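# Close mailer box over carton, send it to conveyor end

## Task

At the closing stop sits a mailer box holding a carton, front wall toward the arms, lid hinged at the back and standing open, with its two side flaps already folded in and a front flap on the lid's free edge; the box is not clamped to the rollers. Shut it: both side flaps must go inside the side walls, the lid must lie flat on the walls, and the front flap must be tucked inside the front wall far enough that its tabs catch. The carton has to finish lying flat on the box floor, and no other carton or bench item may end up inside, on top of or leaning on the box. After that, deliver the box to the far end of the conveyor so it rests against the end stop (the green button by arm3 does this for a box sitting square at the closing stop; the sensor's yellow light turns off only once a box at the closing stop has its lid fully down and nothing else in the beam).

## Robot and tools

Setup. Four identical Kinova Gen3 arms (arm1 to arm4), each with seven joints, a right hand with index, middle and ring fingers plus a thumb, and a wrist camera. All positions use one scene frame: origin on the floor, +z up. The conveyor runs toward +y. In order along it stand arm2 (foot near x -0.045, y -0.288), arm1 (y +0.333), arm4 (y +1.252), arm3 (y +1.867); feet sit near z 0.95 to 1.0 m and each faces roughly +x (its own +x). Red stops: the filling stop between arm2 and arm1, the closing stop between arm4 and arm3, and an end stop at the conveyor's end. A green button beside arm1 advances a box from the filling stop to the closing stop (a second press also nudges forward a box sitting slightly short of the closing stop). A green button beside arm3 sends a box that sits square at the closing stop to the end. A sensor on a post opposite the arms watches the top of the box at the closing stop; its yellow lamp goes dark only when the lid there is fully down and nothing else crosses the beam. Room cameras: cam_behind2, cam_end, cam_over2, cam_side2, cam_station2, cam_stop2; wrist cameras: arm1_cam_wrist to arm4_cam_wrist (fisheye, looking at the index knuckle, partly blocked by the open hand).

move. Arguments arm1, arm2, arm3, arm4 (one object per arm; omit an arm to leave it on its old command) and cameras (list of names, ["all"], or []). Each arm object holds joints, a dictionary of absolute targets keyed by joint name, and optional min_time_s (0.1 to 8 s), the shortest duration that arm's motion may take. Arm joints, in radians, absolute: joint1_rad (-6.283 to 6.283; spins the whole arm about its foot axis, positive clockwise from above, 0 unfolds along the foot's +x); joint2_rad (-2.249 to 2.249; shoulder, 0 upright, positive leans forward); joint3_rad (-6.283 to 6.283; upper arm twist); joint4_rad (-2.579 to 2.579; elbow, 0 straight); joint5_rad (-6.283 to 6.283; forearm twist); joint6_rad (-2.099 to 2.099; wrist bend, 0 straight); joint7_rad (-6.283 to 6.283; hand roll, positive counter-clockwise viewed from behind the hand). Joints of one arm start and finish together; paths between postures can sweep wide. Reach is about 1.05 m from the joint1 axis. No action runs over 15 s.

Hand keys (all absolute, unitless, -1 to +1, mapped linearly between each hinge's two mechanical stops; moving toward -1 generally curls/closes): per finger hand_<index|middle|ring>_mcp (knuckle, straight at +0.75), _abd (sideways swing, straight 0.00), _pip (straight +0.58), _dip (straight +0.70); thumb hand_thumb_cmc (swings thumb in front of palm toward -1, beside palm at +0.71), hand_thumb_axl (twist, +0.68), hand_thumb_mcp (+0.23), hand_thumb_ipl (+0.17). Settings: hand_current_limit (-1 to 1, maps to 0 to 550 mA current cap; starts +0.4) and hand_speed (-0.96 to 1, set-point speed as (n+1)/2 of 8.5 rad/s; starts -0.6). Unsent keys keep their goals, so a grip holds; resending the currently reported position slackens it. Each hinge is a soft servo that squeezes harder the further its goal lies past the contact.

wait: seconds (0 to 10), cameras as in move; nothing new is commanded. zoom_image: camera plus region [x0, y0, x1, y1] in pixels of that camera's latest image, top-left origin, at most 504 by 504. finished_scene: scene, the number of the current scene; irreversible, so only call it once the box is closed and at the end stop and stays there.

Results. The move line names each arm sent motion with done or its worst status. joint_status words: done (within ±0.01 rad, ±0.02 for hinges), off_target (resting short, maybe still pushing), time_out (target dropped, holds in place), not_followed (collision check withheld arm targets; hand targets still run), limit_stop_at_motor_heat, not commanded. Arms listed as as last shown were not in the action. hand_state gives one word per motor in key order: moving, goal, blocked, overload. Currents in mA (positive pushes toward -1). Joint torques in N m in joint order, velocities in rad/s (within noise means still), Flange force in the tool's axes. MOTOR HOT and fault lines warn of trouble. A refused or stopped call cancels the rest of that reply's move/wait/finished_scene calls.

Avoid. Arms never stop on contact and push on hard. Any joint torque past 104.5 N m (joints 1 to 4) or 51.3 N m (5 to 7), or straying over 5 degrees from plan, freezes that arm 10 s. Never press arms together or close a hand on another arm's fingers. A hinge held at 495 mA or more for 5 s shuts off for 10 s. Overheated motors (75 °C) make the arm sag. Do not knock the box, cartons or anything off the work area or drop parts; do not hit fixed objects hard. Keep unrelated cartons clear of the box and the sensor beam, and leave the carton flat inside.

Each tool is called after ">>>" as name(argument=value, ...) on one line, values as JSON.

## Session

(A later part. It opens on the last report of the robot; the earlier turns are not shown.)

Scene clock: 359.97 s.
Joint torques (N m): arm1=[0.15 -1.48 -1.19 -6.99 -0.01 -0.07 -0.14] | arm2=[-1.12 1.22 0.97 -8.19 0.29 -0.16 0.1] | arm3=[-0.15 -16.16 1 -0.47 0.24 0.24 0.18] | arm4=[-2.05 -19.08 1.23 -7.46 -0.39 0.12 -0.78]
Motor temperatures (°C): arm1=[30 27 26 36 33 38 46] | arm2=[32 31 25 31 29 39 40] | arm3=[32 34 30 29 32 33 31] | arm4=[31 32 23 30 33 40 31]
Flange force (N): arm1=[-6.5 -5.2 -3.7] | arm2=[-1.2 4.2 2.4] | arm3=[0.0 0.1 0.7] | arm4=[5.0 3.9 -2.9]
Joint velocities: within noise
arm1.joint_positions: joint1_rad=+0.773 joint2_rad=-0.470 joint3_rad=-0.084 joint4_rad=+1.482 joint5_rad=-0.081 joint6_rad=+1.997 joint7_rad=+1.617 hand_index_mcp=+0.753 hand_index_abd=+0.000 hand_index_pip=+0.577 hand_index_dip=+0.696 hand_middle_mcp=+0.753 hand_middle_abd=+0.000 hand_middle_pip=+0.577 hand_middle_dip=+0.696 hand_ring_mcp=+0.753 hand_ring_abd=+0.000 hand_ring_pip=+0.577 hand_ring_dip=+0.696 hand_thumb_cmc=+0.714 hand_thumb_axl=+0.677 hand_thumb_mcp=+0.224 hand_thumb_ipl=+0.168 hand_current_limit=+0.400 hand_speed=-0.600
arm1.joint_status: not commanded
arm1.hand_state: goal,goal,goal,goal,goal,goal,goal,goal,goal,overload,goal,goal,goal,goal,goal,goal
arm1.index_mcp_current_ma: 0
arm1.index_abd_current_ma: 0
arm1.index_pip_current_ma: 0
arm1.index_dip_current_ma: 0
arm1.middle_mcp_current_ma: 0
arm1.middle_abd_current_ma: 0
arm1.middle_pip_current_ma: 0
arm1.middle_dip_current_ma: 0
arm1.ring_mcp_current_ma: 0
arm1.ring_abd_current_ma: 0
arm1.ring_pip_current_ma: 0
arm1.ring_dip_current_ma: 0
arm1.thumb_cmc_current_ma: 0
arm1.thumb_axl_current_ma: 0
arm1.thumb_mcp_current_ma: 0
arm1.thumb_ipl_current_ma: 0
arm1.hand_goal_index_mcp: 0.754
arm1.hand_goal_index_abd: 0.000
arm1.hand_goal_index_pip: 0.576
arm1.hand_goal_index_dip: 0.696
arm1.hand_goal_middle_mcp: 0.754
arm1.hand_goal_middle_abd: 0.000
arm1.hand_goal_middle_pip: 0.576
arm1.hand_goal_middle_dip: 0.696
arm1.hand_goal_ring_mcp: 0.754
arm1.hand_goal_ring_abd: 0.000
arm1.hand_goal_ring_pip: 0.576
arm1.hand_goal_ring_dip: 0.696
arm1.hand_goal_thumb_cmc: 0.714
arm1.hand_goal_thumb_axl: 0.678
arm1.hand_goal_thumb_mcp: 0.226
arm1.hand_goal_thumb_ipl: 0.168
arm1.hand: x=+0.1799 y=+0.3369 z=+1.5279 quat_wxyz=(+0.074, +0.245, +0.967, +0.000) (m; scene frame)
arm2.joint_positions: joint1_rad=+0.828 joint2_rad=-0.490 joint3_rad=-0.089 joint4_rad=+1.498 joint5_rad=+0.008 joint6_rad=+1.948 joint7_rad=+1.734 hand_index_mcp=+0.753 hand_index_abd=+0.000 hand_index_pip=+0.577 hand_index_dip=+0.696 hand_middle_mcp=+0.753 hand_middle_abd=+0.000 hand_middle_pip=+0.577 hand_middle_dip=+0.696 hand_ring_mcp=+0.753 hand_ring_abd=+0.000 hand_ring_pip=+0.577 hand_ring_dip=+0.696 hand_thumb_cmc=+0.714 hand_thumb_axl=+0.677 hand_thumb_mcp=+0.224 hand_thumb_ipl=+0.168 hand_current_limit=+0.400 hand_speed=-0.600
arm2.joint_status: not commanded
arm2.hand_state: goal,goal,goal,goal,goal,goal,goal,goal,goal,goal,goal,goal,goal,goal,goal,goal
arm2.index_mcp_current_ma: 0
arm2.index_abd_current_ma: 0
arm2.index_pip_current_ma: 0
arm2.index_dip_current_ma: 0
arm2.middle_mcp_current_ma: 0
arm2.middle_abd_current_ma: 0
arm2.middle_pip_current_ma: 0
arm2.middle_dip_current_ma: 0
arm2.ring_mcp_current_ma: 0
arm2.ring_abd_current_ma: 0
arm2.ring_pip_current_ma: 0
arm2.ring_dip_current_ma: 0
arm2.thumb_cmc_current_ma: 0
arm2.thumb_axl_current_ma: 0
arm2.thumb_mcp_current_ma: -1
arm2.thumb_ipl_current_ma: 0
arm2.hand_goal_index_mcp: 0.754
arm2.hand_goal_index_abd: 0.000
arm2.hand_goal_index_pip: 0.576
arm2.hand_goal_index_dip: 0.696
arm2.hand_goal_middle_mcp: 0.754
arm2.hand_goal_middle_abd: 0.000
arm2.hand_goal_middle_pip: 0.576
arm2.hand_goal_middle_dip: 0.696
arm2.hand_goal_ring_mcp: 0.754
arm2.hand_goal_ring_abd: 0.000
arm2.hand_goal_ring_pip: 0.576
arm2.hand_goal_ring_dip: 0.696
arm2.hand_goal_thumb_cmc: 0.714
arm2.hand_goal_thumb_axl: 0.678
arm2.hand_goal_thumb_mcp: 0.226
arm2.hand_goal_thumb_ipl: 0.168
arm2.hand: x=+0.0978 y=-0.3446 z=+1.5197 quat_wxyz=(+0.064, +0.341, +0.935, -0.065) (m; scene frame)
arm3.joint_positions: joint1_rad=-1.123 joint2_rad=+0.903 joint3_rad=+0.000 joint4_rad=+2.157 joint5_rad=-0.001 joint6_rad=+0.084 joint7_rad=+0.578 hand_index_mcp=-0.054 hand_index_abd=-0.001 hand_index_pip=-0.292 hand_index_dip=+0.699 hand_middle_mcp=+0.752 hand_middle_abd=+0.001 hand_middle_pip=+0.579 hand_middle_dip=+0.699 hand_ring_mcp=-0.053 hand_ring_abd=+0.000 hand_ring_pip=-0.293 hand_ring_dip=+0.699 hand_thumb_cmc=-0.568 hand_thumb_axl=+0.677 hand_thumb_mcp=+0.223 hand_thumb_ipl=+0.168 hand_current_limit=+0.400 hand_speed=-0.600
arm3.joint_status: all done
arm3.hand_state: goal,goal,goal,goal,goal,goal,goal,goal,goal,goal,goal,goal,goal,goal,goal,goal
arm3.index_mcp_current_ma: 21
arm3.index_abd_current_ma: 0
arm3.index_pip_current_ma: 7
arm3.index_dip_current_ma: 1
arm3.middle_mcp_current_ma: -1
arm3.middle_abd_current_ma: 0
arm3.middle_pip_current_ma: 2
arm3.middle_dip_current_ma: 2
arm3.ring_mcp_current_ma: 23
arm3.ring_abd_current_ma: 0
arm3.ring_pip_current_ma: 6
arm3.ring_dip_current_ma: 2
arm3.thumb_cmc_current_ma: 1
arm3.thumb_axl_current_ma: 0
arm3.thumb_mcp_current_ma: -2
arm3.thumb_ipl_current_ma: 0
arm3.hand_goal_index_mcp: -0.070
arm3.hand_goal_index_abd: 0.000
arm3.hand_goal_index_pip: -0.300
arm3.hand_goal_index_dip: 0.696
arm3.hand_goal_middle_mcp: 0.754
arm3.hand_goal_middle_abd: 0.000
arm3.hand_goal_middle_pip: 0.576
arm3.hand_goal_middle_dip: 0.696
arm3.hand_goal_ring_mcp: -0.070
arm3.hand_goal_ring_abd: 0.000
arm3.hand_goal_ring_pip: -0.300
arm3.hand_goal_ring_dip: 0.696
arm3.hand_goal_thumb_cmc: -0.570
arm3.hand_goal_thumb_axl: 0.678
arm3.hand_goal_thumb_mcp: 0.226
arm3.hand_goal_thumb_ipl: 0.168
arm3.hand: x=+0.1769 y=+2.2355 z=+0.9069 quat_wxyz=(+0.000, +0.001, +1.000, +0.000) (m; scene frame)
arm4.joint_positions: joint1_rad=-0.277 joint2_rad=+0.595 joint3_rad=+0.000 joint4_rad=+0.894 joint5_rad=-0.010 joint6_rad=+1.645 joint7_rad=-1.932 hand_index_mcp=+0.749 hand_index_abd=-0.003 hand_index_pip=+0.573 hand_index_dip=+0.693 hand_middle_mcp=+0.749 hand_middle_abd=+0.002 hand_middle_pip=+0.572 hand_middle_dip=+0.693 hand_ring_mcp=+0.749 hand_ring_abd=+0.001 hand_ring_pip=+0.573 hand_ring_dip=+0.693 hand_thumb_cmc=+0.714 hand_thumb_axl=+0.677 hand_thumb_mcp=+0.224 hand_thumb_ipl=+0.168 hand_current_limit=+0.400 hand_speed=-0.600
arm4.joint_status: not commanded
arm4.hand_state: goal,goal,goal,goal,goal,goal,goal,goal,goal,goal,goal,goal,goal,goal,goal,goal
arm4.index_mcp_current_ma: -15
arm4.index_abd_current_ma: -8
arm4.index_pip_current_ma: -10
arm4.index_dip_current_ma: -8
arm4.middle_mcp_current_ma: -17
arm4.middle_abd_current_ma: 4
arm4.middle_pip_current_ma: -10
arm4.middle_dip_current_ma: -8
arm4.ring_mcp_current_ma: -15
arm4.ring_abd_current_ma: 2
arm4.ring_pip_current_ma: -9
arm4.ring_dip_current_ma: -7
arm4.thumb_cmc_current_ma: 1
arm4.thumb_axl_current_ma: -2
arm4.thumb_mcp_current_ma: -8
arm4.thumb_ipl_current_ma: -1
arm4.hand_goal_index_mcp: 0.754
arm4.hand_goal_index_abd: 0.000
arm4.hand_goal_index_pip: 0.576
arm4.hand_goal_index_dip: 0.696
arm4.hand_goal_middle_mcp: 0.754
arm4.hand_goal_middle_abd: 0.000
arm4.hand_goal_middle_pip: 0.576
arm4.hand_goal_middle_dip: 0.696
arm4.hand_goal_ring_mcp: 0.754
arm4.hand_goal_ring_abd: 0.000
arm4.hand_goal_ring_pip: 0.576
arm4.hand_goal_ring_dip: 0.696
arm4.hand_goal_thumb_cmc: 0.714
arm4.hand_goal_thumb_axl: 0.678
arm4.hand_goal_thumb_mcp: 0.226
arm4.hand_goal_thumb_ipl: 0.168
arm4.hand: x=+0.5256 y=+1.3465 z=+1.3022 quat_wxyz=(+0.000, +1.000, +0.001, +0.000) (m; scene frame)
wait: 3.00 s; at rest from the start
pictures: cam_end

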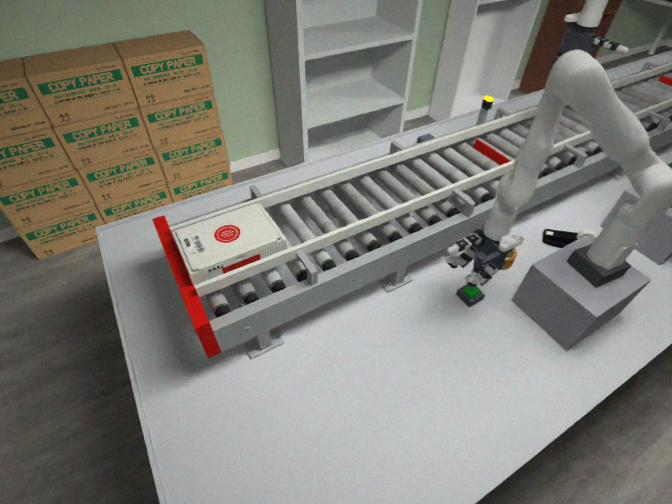

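>>> wait(seconds=1, cameras=["cam_end"])

>>> zoom_image(camera="cam_end", region=[120, 160, 340, 340])

Scene clock: 365.67 s.
Joint torques (N m): arm1=[0.1 -1.48 -1.17 -6.95 0 -0.05 -0.12] | arm2=[-1.13 1.24 0.99 -8.2 0.29 -0.15 0.09] | arm3=[-0.18 -16.2 1.05 -0.4 0.21 0.26 0.2] | arm4=[-2.01 -19.11 1.21 -7.43 -0.36 0.11 -0.76]
Motor temperatures (°C): arm1=[30 27 26 36 33 38 46] | arm2=[32 31 25 31 29 39 40] | arm3=[32 34 30 29 32 33 31] | arm4=[31 32 23 30 33 40 31]
Flange force (N): arm1=[-6.5 -5.0 -3.8] | arm2=[-1.1 4.3 2.5] | arm3=[-0.2 0.2 0.9] | arm4=[5.2 3.7 -3.1]
Joint velocities: within noise
arm1.joint_positions: joint1_rad=+0.773 joint2_rad=-0.470 joint3_rad=-0.084 joint4_rad=+1.482 joint5_rad=-0.081 joint6_rad=+1.997 joint7_rad=+1.617 hand_index_mcp=+0.753 hand_index_abd=+0.000 hand_index_pip=+0.577 hand_index_dip=+0.696 hand_middle_mcp=+0.753 hand_middle_abd=+0.000 hand_middle_pip=+0.577 hand_middle_dip=+0.696 hand_ring_mcp=+0.753 hand_ring_abd=+0.000 hand_ring_pip=+0.577 hand_ring_dip=+0.696 hand_thumb_cmc=+0.714 hand_thumb_axl=+0.677 hand_thumb_mcp=+0.224 hand_thumb_ipl=+0.168 hand_current_limit=+0.400 hand_speed=-0.600
arm1.joint_status: not commanded
arm1.hand_state: goal,goal,goal,goal,goal,goal,goal,goal,goal,overload,goal,goal,goal,goal,goal,goal
arm1.index_mcp_current_ma: 0
arm1.index_abd_current_ma: 0
arm1.index_pip_current_ma: 0
arm1.index_dip_current_ma: 0
arm1.middle_mcp_current_ma: 0
arm1.middle_abd_current_ma: 0
arm1.middle_pip_current_ma: 0
arm1.middle_dip_current_ma: 0
arm1.ring_mcp_current_ma: 0
arm1.ring_abd_current_ma: 0
arm1.ring_pip_current_ma: 0
arm1.ring_dip_current_ma: 0
arm1.thumb_cmc_current_ma: 0
arm1.thumb_axl_current_ma: 0
arm1.thumb_mcp_current_ma: 0
arm1.thumb_ipl_current_ma: 0
arm1.hand_goal_index_mcp: 0.754
arm1.hand_goal_index_abd: 0.000
arm1.hand_goal_index_pip: 0.576
arm1.hand_goal_index_dip: 0.696
arm1.hand_goal_middle_mcp: 0.754
arm1.hand_goal_middle_abd: 0.000
arm1.hand_goal_middle_pip: 0.576
arm1.hand_goal_middle_dip: 0.696
arm1.hand_goal_ring_mcp: 0.754
arm1.hand_goal_ring_abd: 0.000
arm1.hand_goal_ring_pip: 0.576
arm1.hand_goal_ring_dip: 0.696
arm1.hand_goal_thumb_cmc: 0.714
arm1.hand_goal_thumb_axl: 0.678
arm1.hand_goal_thumb_mcp: 0.226
arm1.hand_goal_thumb_ipl: 0.168
arm1.hand: x=+0.1799 y=+0.3369 z=+1.5279 quat_wxyz=(+0.074, +0.245, +0.967, +0.000) (m; scene frame)
arm2.joint_positions: joint1_rad=+0.828 joint2_rad=-0.490 joint3_rad=-0.089 joint4_rad=+1.498 joint5_rad=+0.008 joint6_rad=+1.948 joint7_rad=+1.734 hand_index_mcp=+0.753 hand_index_abd=+0.000 hand_index_pip=+0.577 hand_index_dip=+0.696 hand_middle_mcp=+0.753 hand_middle_abd=+0.000 hand_middle_pip=+0.577 hand_middle_dip=+0.696 hand_ring_mcp=+0.753 hand_ring_abd=+0.000 hand_ring_pip=+0.577 hand_ring_dip=+0.696 hand_thumb_cmc=+0.714 hand_thumb_axl=+0.677 hand_thumb_mcp=+0.224 hand_thumb_ipl=+0.168 hand_current_limit=+0.400 hand_speed=-0.600
arm2.joint_status: not commanded
arm2.hand_state: goal,goal,goal,goal,goal,goal,goal,goal,goal,goal,goal,goal,goal,goal,goal,goal
arm2.index_mcp_current_ma: 0
arm2.index_abd_current_ma: 0
arm2.index_pip_current_ma: 0
arm2.index_dip_current_ma: 0
arm2.middle_mcp_current_ma: 0
arm2.middle_abd_current_ma: 0
arm2.middle_pip_current_ma: 0
arm2.middle_dip_current_ma: 0
arm2.ring_mcp_current_ma: 0
arm2.ring_abd_current_ma: 0
arm2.ring_pip_current_ma: 0
arm2.ring_dip_current_ma: 0
arm2.thumb_cmc_current_ma: 0
arm2.thumb_axl_current_ma: 0
arm2.thumb_mcp_current_ma: -1
arm2.thumb_ipl_current_ma: 0
arm2.hand_goal_index_mcp: 0.754
arm2.hand_goal_index_abd: 0.000
arm2.hand_goal_index_pip: 0.576
arm2.hand_goal_index_dip: 0.696
arm2.hand_goal_middle_mcp: 0.754
arm2.hand_goal_middle_abd: 0.000
arm2.hand_goal_middle_pip: 0.576
arm2.hand_goal_middle_dip: 0.696
arm2.hand_goal_ring_mcp: 0.754
arm2.hand_goal_ring_abd: 0.000
arm2.hand_goal_ring_pip: 0.576
arm2.hand_goal_ring_dip: 0.696
arm2.hand_goal_thumb_cmc: 0.714
arm2.hand_goal_thumb_axl: 0.678
arm2.hand_goal_thumb_mcp: 0.226
arm2.hand_goal_thumb_ipl: 0.168
arm2.hand: x=+0.0978 y=-0.3446 z=+1.5197 quat_wxyz=(+0.064, +0.341, +0.935, -0.065) (m; scene frame)
arm3.joint_positions: joint1_rad=-1.123 joint2_rad=+0.903 joint3_rad=+0.000 joint4_rad=+2.157 joint5_rad=-0.001 joint6_rad=+0.084 joint7_rad=+0.578 hand_index_mcp=-0.054 hand_index_abd=-0.001 hand_index_pip=-0.292 hand_index_dip=+0.699 hand_middle_mcp=+0.752 hand_middle_abd=+0.001 hand_middle_pip=+0.579 hand_middle_dip=+0.699 hand_ring_mcp=-0.053 hand_ring_abd=+0.000 hand_ring_pip=-0.293 hand_ring_dip=+0.699 hand_thumb_cmc=-0.568 hand_thumb_axl=+0.677 hand_thumb_mcp=+0.223 hand_thumb_ipl=+0.168 hand_current_limit=+0.400 hand_speed=-0.600
arm3.joint_status: all done
arm3.hand_state: goal,goal,goal,goal,goal,goal,goal,goal,goal,goal,goal,goal,goal,goal,goal,goal
arm3.index_mcp_current_ma: 21
arm3.index_abd_current_ma: 0
arm3.index_pip_current_ma: 7
arm3.index_dip_current_ma: 1
arm3.middle_mcp_current_ma: -1
arm3.middle_abd_current_ma: 0
arm3.middle_pip_current_ma: 2
arm3.middle_dip_current_ma: 2
arm3.ring_mcp_current_ma: 23
arm3.ring_abd_current_ma: 0
arm3.ring_pip_current_ma: 6
arm3.ring_dip_current_ma: 2
arm3.thumb_cmc_current_ma: 1
arm3.thumb_axl_current_ma: 0
arm3.thumb_mcp_current_ma: -2
arm3.thumb_ipl_current_ma: 0
arm3.hand_goal_index_mcp: -0.070
arm3.hand_goal_index_abd: 0.000
arm3.hand_goal_index_pip: -0.300
arm3.hand_goal_index_dip: 0.696
arm3.hand_goal_middle_mcp: 0.754
arm3.hand_goal_middle_abd: 0.000
arm3.hand_goal_middle_pip: 0.576
arm3.hand_goal_middle_dip: 0.696
arm3.hand_goal_ring_mcp: -0.070
arm3.hand_goal_ring_abd: 0.000
arm3.hand_goal_ring_pip: -0.300
arm3.hand_goal_ring_dip: 0.696
arm3.hand_goal_thumb_cmc: -0.570
arm3.hand_goal_thumb_axl: 0.678
arm3.hand_goal_thumb_mcp: 0.226
arm3.hand_goal_thumb_ipl: 0.168
arm3.hand: x=+0.1769 y=+2.2355 z=+0.9069 quat_wxyz=(+0.000, +0.001, +1.000, +0.000) (m; scene frame)
arm4.joint_positions: joint1_rad=-0.277 joint2_rad=+0.595 joint3_rad=+0.000 joint4_rad=+0.894 joint5_rad=-0.010 joint6_rad=+1.645 joint7_rad=-1.932 hand_index_mcp=+0.749 hand_index_abd=-0.003 hand_index_pip=+0.573 hand_index_dip=+0.693 hand_middle_mcp=+0.749 hand_middle_abd=+0.002 hand_middle_pip=+0.572 hand_middle_dip=+0.693 hand_ring_mcp=+0.749 hand_ring_abd=+0.001 hand_ring_pip=+0.573 hand_ring_dip=+0.693 hand_thumb_cmc=+0.714 hand_thumb_axl=+0.677 hand_thumb_mcp=+0.224 hand_thumb_ipl=+0.168 hand_current_limit=+0.400 hand_speed=-0.600
arm4.joint_status: not commanded
arm4.hand_state: goal,goal,goal,goal,goal,goal,goal,goal,goal,goal,goal,goal,goal,goal,goal,goal
arm4.index_mcp_current_ma: -15
arm4.index_abd_current_ma: -8
arm4.index_pip_current_ma: -10
arm4.index_dip_current_ma: -8
arm4.middle_mcp_current_ma: -17
arm4.middle_abd_current_ma: 4
arm4.middle_pip_current_ma: -10
arm4.middle_dip_current_ma: -8
arm4.ring_mcp_current_ma: -15
arm4.ring_abd_current_ma: 2
arm4.ring_pip_current_ma: -9
arm4.ring_dip_current_ma: -7
arm4.thumb_cmc_current_ma: 1
arm4.thumb_axl_current_ma: -2
arm4.thumb_mcp_current_ma: -8
arm4.thumb_ipl_current_ma: -1
arm4.hand_goal_index_mcp: 0.754
arm4.hand_goal_index_abd: 0.000
arm4.hand_goal_index_pip: 0.576
arm4.hand_goal_index_dip: 0.696
arm4.hand_goal_middle_mcp: 0.754
arm4.hand_goal_middle_abd: 0.000
arm4.hand_goal_middle_pip: 0.576
arm4.hand_goal_middle_dip: 0.696
arm4.hand_goal_ring_mcp: 0.754
arm4.hand_goal_ring_abd: 0.000
arm4.hand_goal_ring_pip: 0.576
arm4.hand_goal_ring_dip: 0.696
arm4.hand_goal_thumb_cmc: 0.714
arm4.hand_goal_thumb_axl: 0.678
arm4.hand_goal_thumb_mcp: 0.226
arm4.hand_goal_thumb_ipl: 0.168
arm4.hand: x=+0.5256 y=+1.3465 z=+1.3022 quat_wxyz=(+0.000, +1.000, +0.001, +0.000) (m; scene frame)
wait: 1.00 s; at rest from the start
pictures: cam_end

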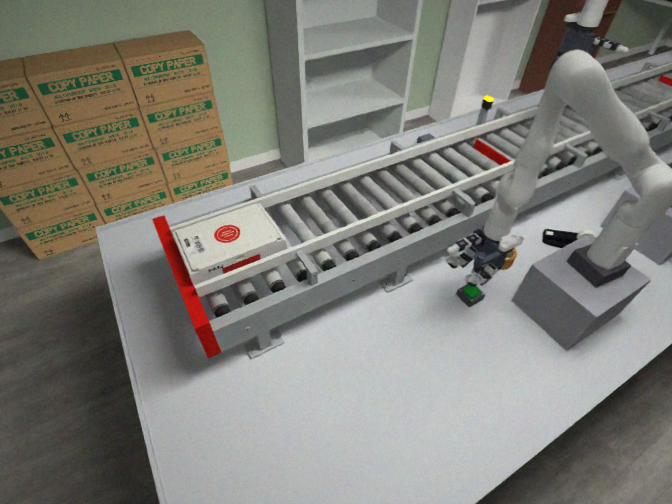

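Scaled by 2.291 from the camera's 672x504 image, which has a finer 960x720 frame.

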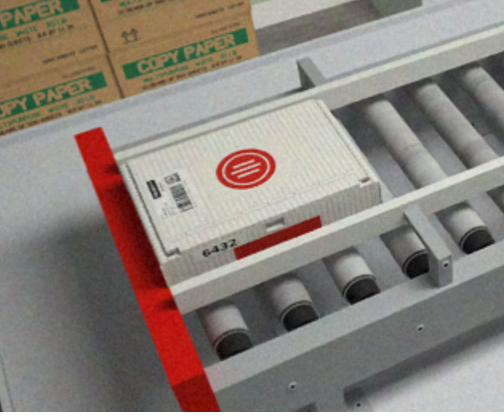

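The box is at rest against the end stop with its lid closed.

>>> finished_scene(scene=2)

The scene is finished: the task was done.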